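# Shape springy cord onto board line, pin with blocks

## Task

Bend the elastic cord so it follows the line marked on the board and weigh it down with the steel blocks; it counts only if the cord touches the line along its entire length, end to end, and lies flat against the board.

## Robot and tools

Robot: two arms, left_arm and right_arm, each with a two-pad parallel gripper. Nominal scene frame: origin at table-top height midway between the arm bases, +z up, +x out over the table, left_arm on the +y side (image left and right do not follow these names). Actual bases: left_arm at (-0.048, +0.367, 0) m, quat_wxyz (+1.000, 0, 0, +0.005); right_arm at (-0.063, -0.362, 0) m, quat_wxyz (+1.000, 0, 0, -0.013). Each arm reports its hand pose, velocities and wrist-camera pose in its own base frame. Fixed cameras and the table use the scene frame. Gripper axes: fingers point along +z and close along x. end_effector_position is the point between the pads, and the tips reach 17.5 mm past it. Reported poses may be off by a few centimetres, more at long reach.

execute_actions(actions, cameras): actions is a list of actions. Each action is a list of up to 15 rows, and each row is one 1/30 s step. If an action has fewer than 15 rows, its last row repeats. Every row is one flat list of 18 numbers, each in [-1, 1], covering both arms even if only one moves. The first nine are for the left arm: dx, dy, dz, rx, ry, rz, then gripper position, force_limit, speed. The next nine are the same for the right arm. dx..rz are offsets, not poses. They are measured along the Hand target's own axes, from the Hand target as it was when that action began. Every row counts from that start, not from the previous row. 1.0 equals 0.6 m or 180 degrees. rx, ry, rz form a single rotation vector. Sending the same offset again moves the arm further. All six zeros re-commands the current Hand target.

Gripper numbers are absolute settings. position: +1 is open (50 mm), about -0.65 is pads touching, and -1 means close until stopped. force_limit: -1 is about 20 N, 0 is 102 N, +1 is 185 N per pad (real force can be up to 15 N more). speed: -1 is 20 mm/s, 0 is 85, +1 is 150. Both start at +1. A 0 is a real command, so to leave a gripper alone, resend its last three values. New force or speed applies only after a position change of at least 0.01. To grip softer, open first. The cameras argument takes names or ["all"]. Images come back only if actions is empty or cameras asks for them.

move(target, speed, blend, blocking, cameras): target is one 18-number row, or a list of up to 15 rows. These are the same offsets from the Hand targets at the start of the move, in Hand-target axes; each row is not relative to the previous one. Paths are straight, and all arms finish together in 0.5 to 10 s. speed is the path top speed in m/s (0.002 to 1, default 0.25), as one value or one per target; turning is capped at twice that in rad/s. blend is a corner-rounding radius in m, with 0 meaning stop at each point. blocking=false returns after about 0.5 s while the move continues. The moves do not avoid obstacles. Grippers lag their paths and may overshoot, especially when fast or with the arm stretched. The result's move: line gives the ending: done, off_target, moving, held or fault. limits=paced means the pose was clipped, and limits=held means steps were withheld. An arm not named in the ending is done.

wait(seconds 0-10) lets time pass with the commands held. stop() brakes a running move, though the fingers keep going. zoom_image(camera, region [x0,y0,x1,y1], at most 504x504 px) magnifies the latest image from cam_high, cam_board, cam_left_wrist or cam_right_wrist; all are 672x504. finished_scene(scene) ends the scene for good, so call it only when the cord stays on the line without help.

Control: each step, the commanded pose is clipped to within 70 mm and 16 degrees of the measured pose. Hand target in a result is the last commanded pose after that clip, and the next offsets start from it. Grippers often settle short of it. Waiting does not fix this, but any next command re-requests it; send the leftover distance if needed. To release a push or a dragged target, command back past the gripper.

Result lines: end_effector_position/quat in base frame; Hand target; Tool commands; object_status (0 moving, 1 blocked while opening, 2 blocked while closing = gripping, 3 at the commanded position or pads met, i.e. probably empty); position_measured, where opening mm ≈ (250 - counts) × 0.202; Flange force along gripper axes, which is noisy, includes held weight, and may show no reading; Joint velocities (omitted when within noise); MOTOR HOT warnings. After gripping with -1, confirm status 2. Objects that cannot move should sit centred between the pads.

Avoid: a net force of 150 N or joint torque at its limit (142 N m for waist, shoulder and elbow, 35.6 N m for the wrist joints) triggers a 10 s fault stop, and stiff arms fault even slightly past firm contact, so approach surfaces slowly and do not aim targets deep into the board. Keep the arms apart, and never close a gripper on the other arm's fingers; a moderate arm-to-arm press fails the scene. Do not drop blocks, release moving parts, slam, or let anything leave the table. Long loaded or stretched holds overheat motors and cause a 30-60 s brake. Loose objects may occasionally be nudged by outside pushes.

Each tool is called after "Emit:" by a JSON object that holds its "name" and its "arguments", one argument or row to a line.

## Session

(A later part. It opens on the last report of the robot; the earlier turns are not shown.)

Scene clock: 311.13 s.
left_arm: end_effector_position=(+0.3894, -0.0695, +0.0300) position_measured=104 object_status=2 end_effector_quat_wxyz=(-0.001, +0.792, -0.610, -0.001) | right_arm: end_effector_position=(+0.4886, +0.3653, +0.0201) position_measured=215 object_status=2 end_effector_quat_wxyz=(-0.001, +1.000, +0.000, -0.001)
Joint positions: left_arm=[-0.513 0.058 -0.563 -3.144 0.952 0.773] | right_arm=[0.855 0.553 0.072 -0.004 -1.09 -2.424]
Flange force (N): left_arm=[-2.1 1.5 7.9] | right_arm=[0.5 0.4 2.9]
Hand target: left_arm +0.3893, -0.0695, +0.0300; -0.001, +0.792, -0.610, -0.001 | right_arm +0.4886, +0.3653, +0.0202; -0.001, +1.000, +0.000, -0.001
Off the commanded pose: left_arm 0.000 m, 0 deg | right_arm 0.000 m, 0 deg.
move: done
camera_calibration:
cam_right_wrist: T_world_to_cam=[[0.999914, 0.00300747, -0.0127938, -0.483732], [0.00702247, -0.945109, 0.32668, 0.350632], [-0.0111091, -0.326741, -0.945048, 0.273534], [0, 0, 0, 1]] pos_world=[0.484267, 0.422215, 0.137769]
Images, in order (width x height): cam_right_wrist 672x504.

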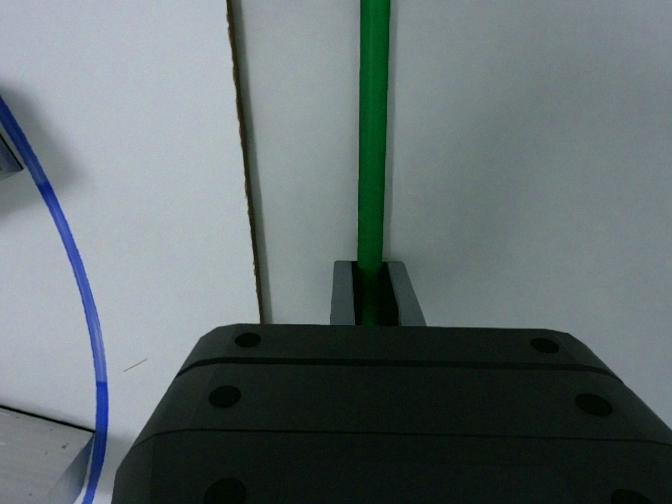

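Emit:
{"name": "move", "arguments": {
  "target": [
    [0,0,0,0,0,0,-1,-0.5,0,0,0,-0.13,0,0,0,-1,-0.8,-0.5],
    [0,0,-0.18,0,0,0,-1,-0.5,0,-0.1285,0.0113,-0.13,0,0,-0.0115,-1,-0.8,-0.5],
    [0,0,-0.18,0,0,0,-1,-0.5,0,-0.1285,0.0113,-0.0123,0,0,-0.0115,-1,-0.8,-0.5]
  ],
  "speed": [0.12,0.15,0.1],
  "blend": [0.01,0.01,0],
  "cameras": ["all"]
}}

Emit:
{"name": "zoom_image", "arguments": {
  "camera": "cam_board",
  "region": [90, 150, 594, 390]
}}

Scene clock: 323.23 s.
left_arm: end_effector_position=(+0.3894, -0.0698, +0.1380) position_measured=104 object_status=2 end_effector_quat_wxyz=(-0.001, +0.792, -0.610, -0.001) | right_arm: end_effector_position=(+0.4115, +0.3585, +0.0277) position_measured=215 object_status=2 end_effector_quat_wxyz=(-0.001, +1.000, +0.018, -0.001)
Joint positions: left_arm=[-0.514 -0.079 -0.414 -3.144 1.237 0.773] | right_arm=[0.955 0.403 -0.133 -0.004 -1.034 -2.487]
Flange force (N): left_arm=[-2.0 2.1 8.6] | right_arm=[1.3 0.0 3.1]
Hand target: left_arm +0.3894, -0.0698, +0.1380; -0.001, +0.792, -0.610, -0.001 | right_arm +0.4115, +0.3585, +0.0277; -0.001, +1.000, +0.018, -0.001
Off the commanded pose: left_arm 0.000 m, 0 deg | right_arm 0.000 m, 0 deg.
move: done
camera_calibration:
cam_left_wrist: T_world_to_cam=[[0.249991, -0.96821, -0.00859211, -0.152521], [-0.904447, -0.236677, 0.354908, 0.29962], [-0.345659, -0.0809526, -0.934862, 0.389993], [0, 0, 0, 1]] pos_world=[0.443924, -0.0451879, 0.256942]
cam_right_wrist: T_world_to_cam=[[0.999155, 0.0391291, -0.0126108, -0.419252], [0.0411018, -0.944271, 0.326593, 0.327907], [0.00087128, -0.326835, -0.945081, 0.272727], [0, 0, 0, 1]] pos_world=[0.405183, 0.415175, 0.14537]

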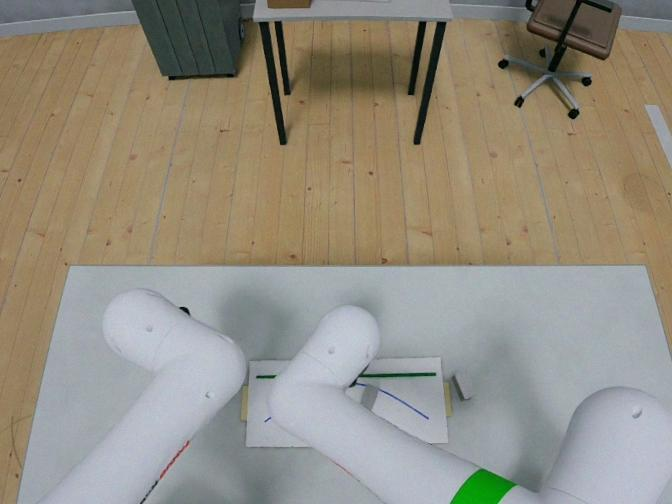

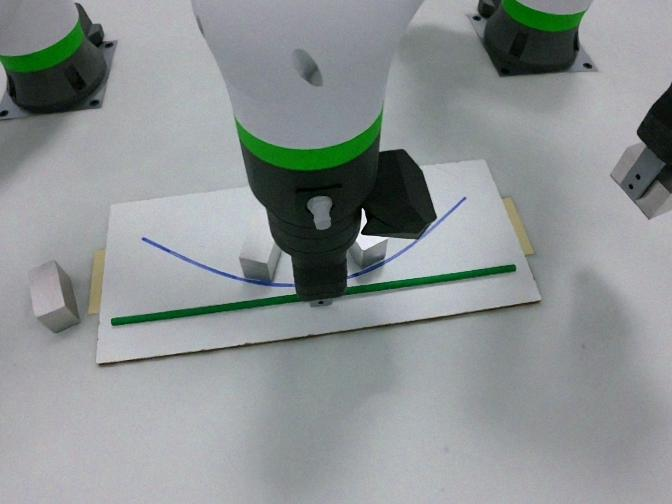

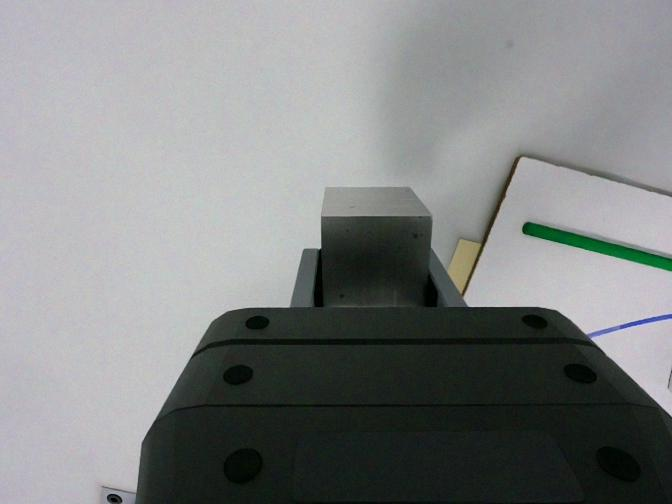

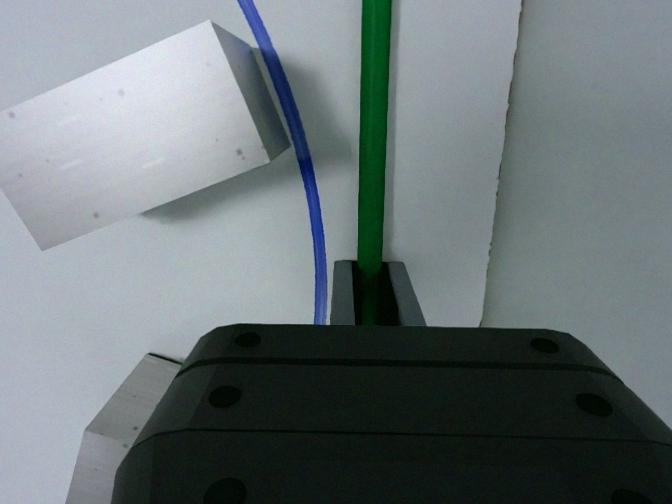

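Scaled by 1.000.

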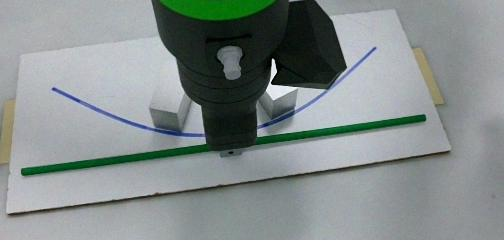

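Emit:
{"name": "move", "arguments": {
  "target": [
    [0,0,0,0,0,0,-1,-0.5,0,0,0,0,0,0,0,0.2,-0.8,-0.5],
    [0,0,0,0,0,0,-1,-0.5,0,0,0,-0.17,0,0,0,0.2,-0.8,-0.5],
    [0,0,0,0,0,0,-1,-0.5,0,-0.044,0.464,-0.15,0,0,-0.611,1,-0.5,0],
    [0.238,-0.0297,0.0967,0,0,-0.0306,-1,-0.5,0,-0.044,0.464,-0.1,0,0,-0.611,1,-0.5,0]
  ],
  "speed": [0.05,0.12,0.35,0.2],
  "cameras": ["cam_left_wrist","cam_right_wrist","cam_board"]
}}

Scene clock: 348.13 s.
left_arm: end_effector_position=(+0.4431, -0.2031, +0.0797) position_measured=104 object_status=2 end_effector_quat_wxyz=(-0.001, +0.821, -0.571, -0.001) | right_arm: end_effector_position=(+0.3955, +0.0791, +0.0871) position_measured=3 object_status=3 end_effector_quat_wxyz=(-0.002, +0.559, +0.829, +0.000)
Joint positions: left_arm=[-0.701 0.21 -0.253 -3.143 1.11 1.057] | right_arm=[0.523 -0.004 -0.469 -0.004 -1.106 -0.136]
Flange force (N): left_arm=[-2.6 0.8 8.7] | right_arm=[-1.2 1.5 3.5]
Hand target: left_arm +0.4431, -0.2032, +0.0796; -0.001, +0.821, -0.571, -0.001 | right_arm +0.3955, +0.0791, +0.0871; -0.002, +0.559, +0.829, +0.000
Off the commanded pose: left_arm 0.000 m, 0 deg | right_arm 0.000 m, 0 deg.
move: done
camera_calibration:
cam_left_wrist: T_world_to_cam=[[0.341764, -0.939747, -0.00851089, -0.330384], [-0.87767, -0.322399, 0.354618, 0.308123], [-0.335996, -0.113726, -0.934972, 0.33233], [0, 0, 0, 1]] pos_world=[0.495005, -0.173344, 0.198641]
cam_right_wrist: T_world_to_cam=[[-0.378207, 0.925692, -0.00731192, 0.0825627], [0.873705, 0.359555, 0.327658, -0.387155], [0.30594, 0.117534, -0.944768, 0.0816483], [0, 0, 0, 1]] pos_world=[0.344505, 0.0531791, 0.204597]
Images, in order (width x height): cam_board 672x504, cam_left_wrist 672x504, cam_right_wrist 672x504.

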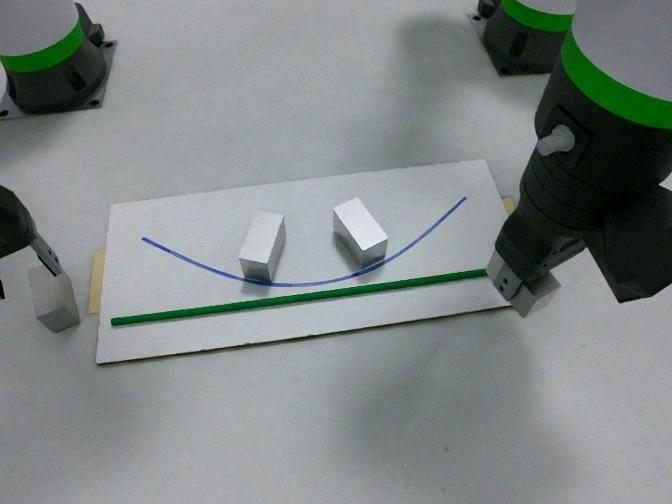

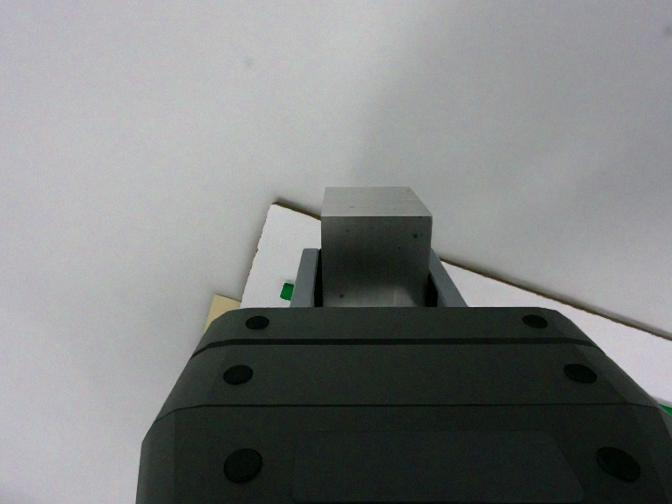

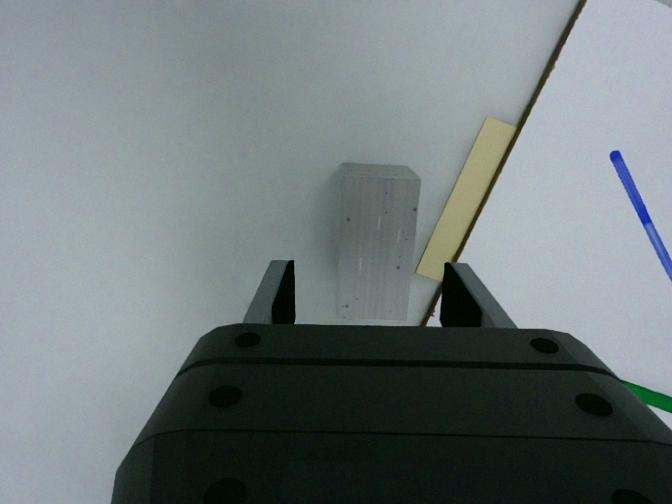

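Emit:
{"name": "move", "arguments": {
  "target": [
    [0,0,0,0,0,0,-1,-0.5,0,0.0072,0,0.099,0,0,0.009,1,-0.5,0],
    [0,0,0,0,0,0,-1,-0.5,0,0.0072,0,0.099,0,0,0.009,-1,-0.5,0],
    [0,0,0,0,0,0,-1,-0.5,0,0.0072,0,-0.03,0,0,0.009,-1,-0.5,0],
    [0,0,0,0,0,0,-1,-0.5,0,0.0955,0.171,0.012,0,0,0.2206,-1,-0.5,0]
  ],
  "speed": [0.1,0.1,0.12,0.25],
  "blend": [0,0,0.02,0],
  "cameras": ["cam_right_wrist","cam_board"]
}}

Scene clock: 362.50 s.
left_arm: end_effector_position=(+0.4431, -0.2032, +0.0796) position_measured=104 object_status=2 end_effector_quat_wxyz=(-0.001, +0.821, -0.571, -0.001) | right_arm: end_effector_position=(+0.4690, +0.1708, +0.0800) position_measured=104 object_status=2 end_effector_quat_wxyz=(-0.002, +0.807, +0.590, +0.000)
Joint positions: left_arm=[-0.701 0.21 -0.253 -3.143 1.11 1.057] | right_arm=[0.611 0.237 -0.217 -0.004 -1.117 -0.917]
Flange force (N): left_arm=[-2.1 0.9 8.1] | right_arm=[0.3 0.9 7.9]
Hand target: left_arm +0.4431, -0.2032, +0.0796; -0.001, +0.821, -0.571, -0.001 | right_arm +0.4690, +0.1708, +0.0799; -0.002, +0.807, +0.590, +0.000
Off the commanded pose: left_arm 0.000 m, 0 deg | right_arm 0.000 m, 0 deg.
move: done
camera_calibration:
cam_right_wrist: T_world_to_cam=[[0.300404, 0.953772, -0.00877036, -0.297453], [0.90249, -0.281252, 0.326205, -0.385992], [0.308658, -0.105908, -0.945258, 0.0785835], [0, 0, 0, 1]] pos_world=[0.413454, 0.183464, 0.197585]
Images, in order (width x height): cam_board 672x504, cam_right_wrist 672x504.

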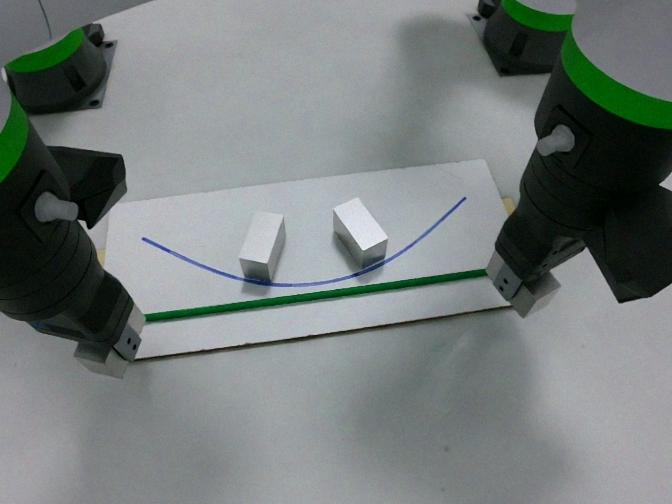

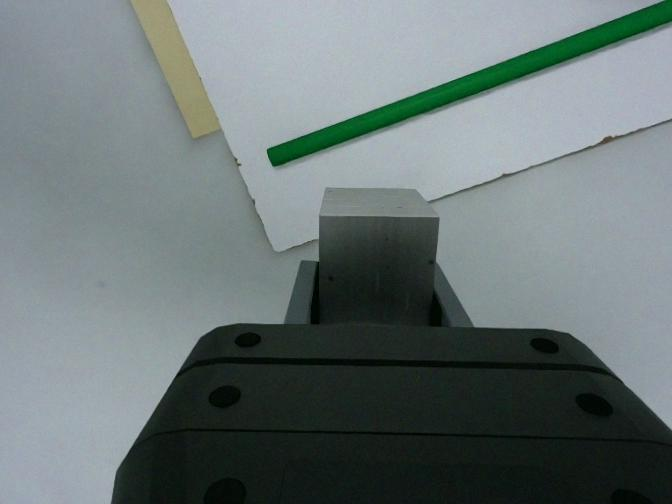

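Emit:
{"name": "move", "arguments": {
  "target": [
    [0,0,0.0702,0,0,0,-1,-0.5,0,0,0,0.0735,0,0,0,-1,-0.5,0],
    [-0.06,0.1425,0.0702,0,0,-0.068,-1,-0.5,0,-0.06,-0.1425,0.0735,0,0,0.0685,-1,-0.5,0]
  ],
  "speed": [0.08,0.04],
  "cameras": ["cam_board","cam_left_wrist","cam_right_wrist"]
}}

Scene clock: 371.50 s.
left_arm: end_effector_position=(+0.3504, -0.1990, +0.0376) position_measured=104 object_status=2 end_effector_quat_wxyz=(-0.001, +0.877, -0.480, -0.001) | right_arm: end_effector_position=(+0.3765, +0.1625, +0.0360) position_measured=104 object_status=2 end_effector_quat_wxyz=(-0.002, +0.866, +0.500, +0.000)
Joint positions: left_arm=[-0.846 0.065 -0.534 -3.143 0.975 1.415] | right_arm=[0.727 0.084 -0.515 -0.004 -0.972 -1.248]
Flange force (N): left_arm=[-2.2 0.4 7.8] | right_arm=[1.1 1.9 8.6]
Hand target: left_arm +0.3504, -0.1990, +0.0376; -0.001, +0.877, -0.480, -0.001 | right_arm +0.3765, +0.1625, +0.0360; -0.002, +0.866, +0.500, +0.000
Off the commanded pose: left_arm 0.000 m, 0 deg | right_arm 0.000 m, 0 deg.
move: done
camera_calibration:
cam_left_wrist: T_world_to_cam=[[0.533301, -0.845885, -0.00833392, -0.343624], [-0.789471, -0.501225, 0.354273, 0.176582], [-0.303851, -0.182355, -0.935105, 0.237367], [0, 0, 0, 1]] pos_world=[0.394785, -0.158874, 0.156541]
cam_right_wrist: T_world_to_cam=[[0.49725, 0.867556, -0.00946952, -0.322208], [0.821782, -0.467458, 0.325817, -0.229752], [0.278238, -0.169794, -0.945385, 0.0866048], [0, 0, 0, 1]] pos_world=[0.324928, 0.186839, 0.153681]
Images, in order (width x height): cam_board 672x504, cam_left_wrist 672x504, cam_right_wrist 672x504.

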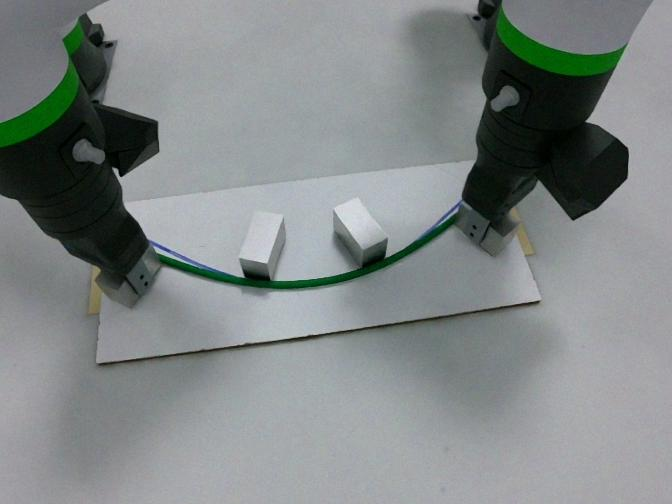

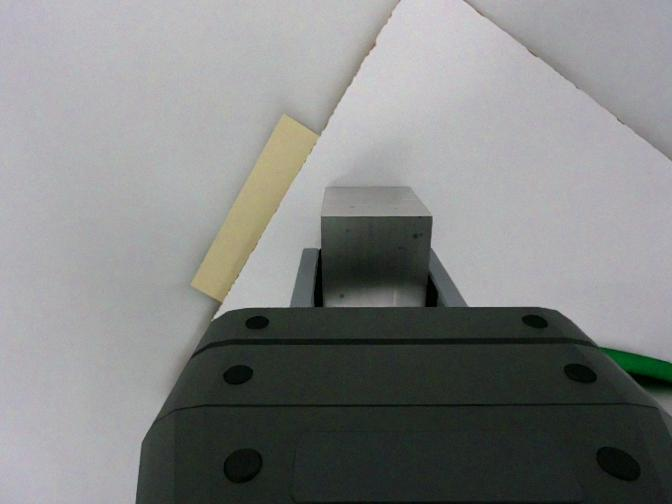

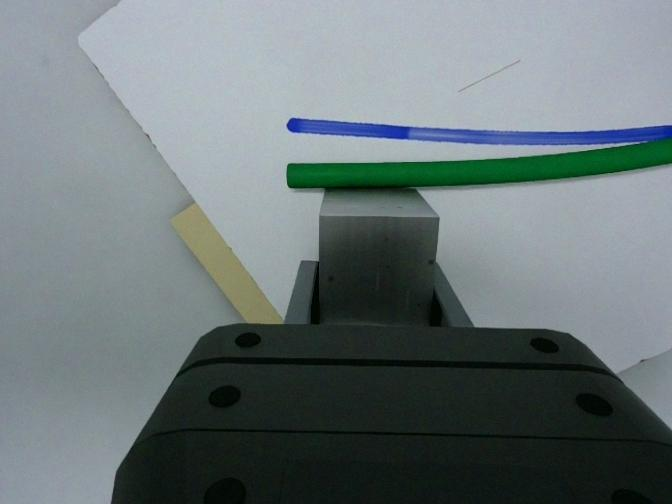

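Emit:
{"name": "move", "arguments": {
  "target": [-0.0155,0.0225,0,0,0,-0.012,-1,-0.5,0,-0.0155,-0.0225,0,0,0,0.012,-1,-0.5,0],
  "speed": 0.03,
  "cameras": ["cam_board","cam_right_wrist"]
}}

Emit:
{"name": "zoom_image", "arguments": {
  "camera": "cam_board",
  "region": [100, 170, 350, 330]
}}

Emit:
{"name": "zoom_image", "arguments": {
  "camera": "cam_board",
  "region": [280, 170, 530, 330]
}}

Scene clock: 378.87 s.
left_arm: end_effector_position=(+0.3340, -0.1984, +0.0376) position_measured=104 object_status=2 end_effector_quat_wxyz=(-0.001, +0.886, -0.464, -0.001) | right_arm: end_effector_position=(+0.3601, +0.1612, +0.0361) position_measured=104 object_status=2 end_effector_quat_wxyz=(-0.002, +0.875, +0.484, +0.000)
Joint positions: left_arm=[-0.878 0.029 -0.572 -3.143 0.973 1.485] | right_arm=[0.754 0.046 -0.556 -0.004 -0.969 -1.312]
Flange force (N): left_arm=[-1.6 -1.0 7.8] | right_arm=[1.1 2.2 9.1]
Hand target: left_arm +0.3340, -0.1984, +0.0376; -0.001, +0.886, -0.464, -0.001 | right_arm +0.3602, +0.1612, +0.0361; -0.002, +0.875, +0.484, +0.000
Off the commanded pose: left_arm 0.000 m, 0 deg | right_arm 0.000 m, 0 deg.
move: done
camera_calibration:
cam_right_wrist: T_world_to_cam=[[0.529592, 0.848198, -0.00961482, -0.32148], [0.803601, -0.498053, 0.325834, -0.205514], [0.271583, -0.180285, -0.945378, 0.0949969], [0, 0, 0, 1]] pos_world=[0.309605, 0.187448, 0.15368]
Images, in order (width x height): cam_board 672x504, cam_right_wrist 672x504.

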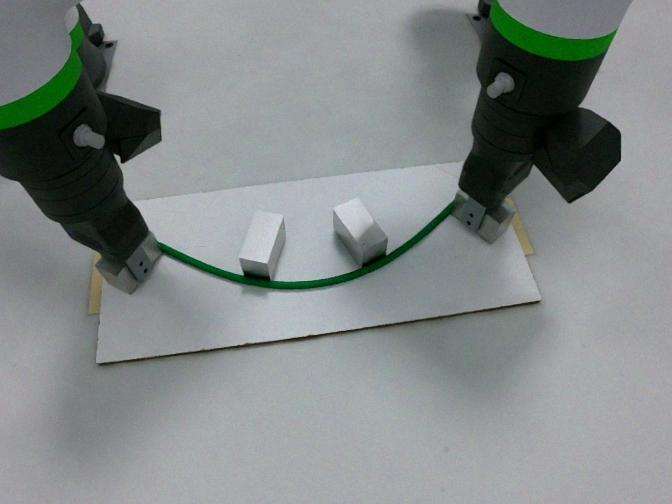

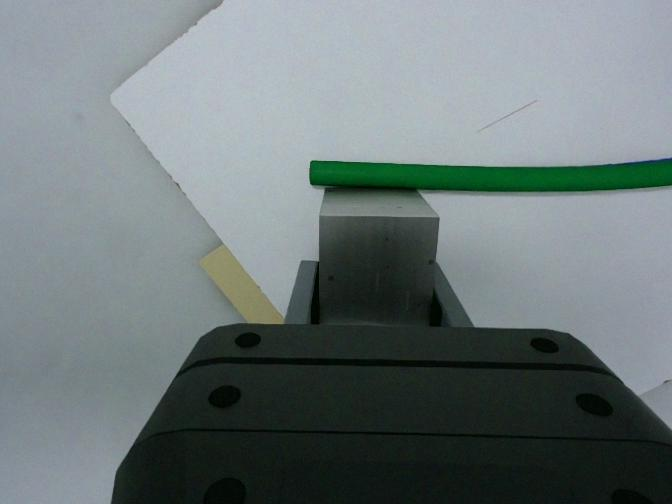

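Scaled by 2.016.

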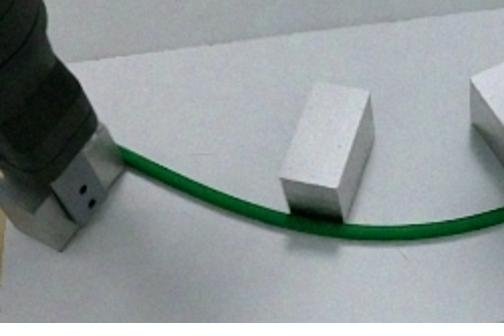

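Scaled by 2.016.

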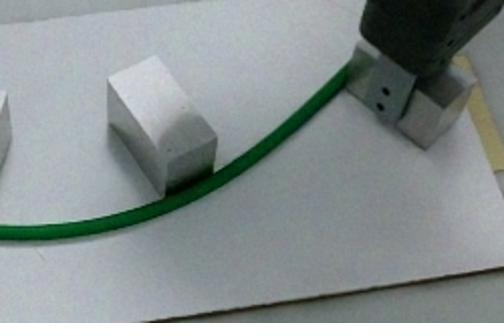

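Emit:
{"name": "move", "arguments": {
  "target": [
    [0,0,0.0013,0,0,0,-1,-0.5,0,0,0,0.0022,0,0,0,-1,-0.5,0],
    [0,0,0.0013,0,0,0,0.98,-0.5,-0.8,0,0,0.0022,0,0,0,0.98,-0.5,-0.8],
    [0,0,-0.13,0,0,0,0.98,-0.5,-0.8,0,0,-0.13,0,0,0,0.98,-0.5,-0.8],
    [-0.2,-0.05,-0.2,0,0,0,0.98,-0.5,-0.8,-0.25,0.05,-0.2,0,0,0,0.98,-0.5,-0.8]
  ],
  "speed": [0.02,0.02,0.1,0.25],
  "blend": [0,0,0.03,0],
  "cameras": ["all"]
}}

Emit:
{"name": "zoom_image", "arguments": {
  "camera": "cam_board",
  "region": [100, 170, 350, 330]
}}

Emit:
{"name": "zoom_image", "arguments": {
  "camera": "cam_board",
  "region": [280, 170, 530, 330]
}}

Scene clock: 387.37 s.
left_arm: end_effector_position=(+0.2903, -0.0830, +0.1578) position_measured=7 object_status=3 end_effector_quat_wxyz=(-0.001, +0.886, -0.464, -0.001) | right_arm: end_effector_position=(+0.3061, +0.0179, +0.1559) position_measured=7 object_status=3 end_effector_quat_wxyz=(-0.002, +0.875, +0.484, +0.000)
Joint positions: left_arm=[-0.725 -0.365 -0.59 -3.143 1.348 1.332] | right_arm=[0.493 -0.348 -0.582 -0.003 -1.338 -1.053]
Flange force (N): left_arm=[-1.9 1.2 3.8] | right_arm=[0.8 3.0 3.2]
Hand target: left_arm +0.2904, -0.0830, +0.1579; -0.001, +0.886, -0.464, -0.001 | right_arm +0.3061, +0.0179, +0.1559; -0.002, +0.875, +0.484, +0.000
Off the commanded pose: left_arm 0.000 m, 0 deg | right_arm 0.000 m, 0 deg.
move: done
camera_calibration:
cam_left_wrist: T_world_to_cam=[[0.564716, -0.825241, -0.00858574, -0.219859], [-0.770068, -0.530646, 0.354133, 0.136657], [-0.296801, -0.193373, -0.935156, 0.3497], [0, 0, 0, 1]] pos_world=[0.333185, -0.0412977, 0.276741]
cam_right_wrist: T_world_to_cam=[[0.529455, 0.848283, -0.0096699, -0.170084], [0.803692, -0.497909, 0.325831, -0.272473], [0.271582, -0.180285, -0.945379, 0.197111], [0, 0, 0, 1]] pos_world=[0.255504, 0.0441491, 0.27348]

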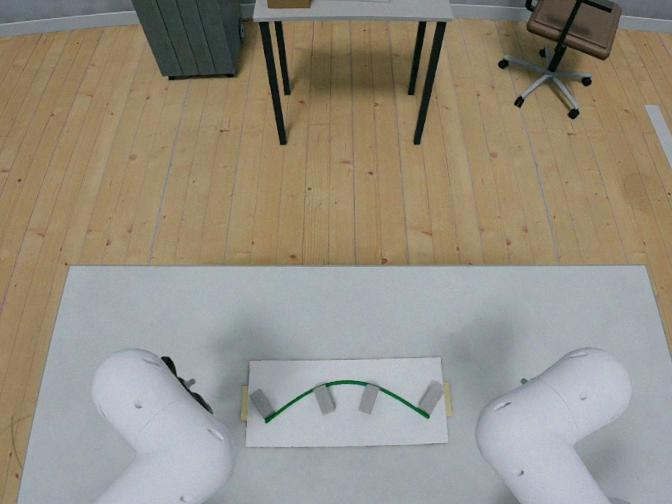

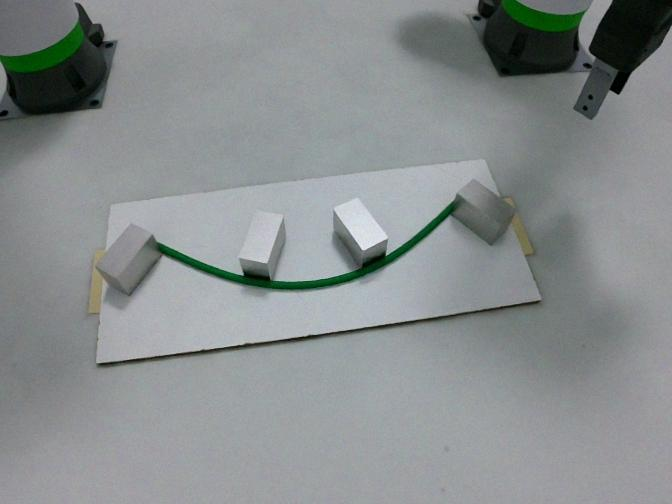

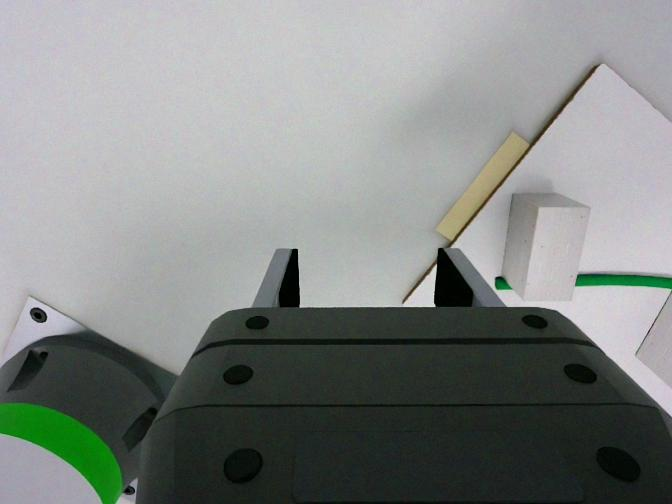

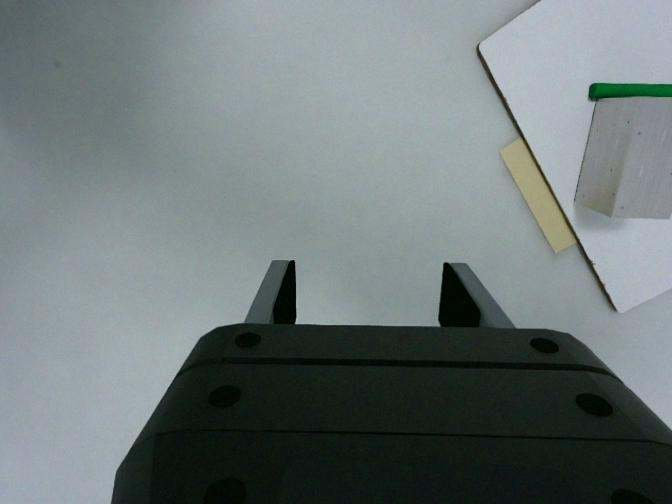

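Scaled by 2.016.

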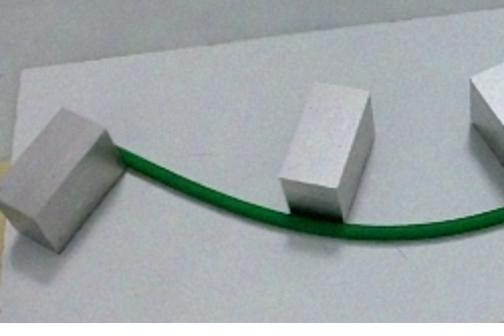

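Scaled by 2.016.

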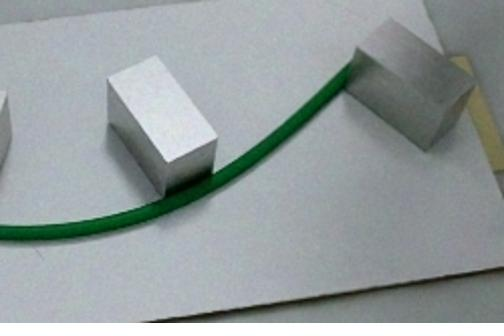

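Emit:
{"name": "zoom_image", "arguments": {
  "camera": "cam_high",
  "region": [240, 360, 450, 440]
}}

Scaled by 2.400.

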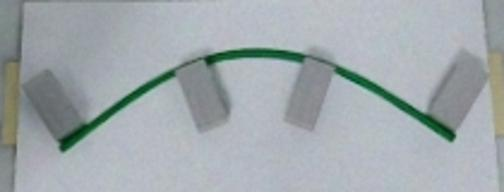

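Emit:
{"name": "finished_scene", "arguments": {
  "scene": 1
}}

The scene is finished: the task was done.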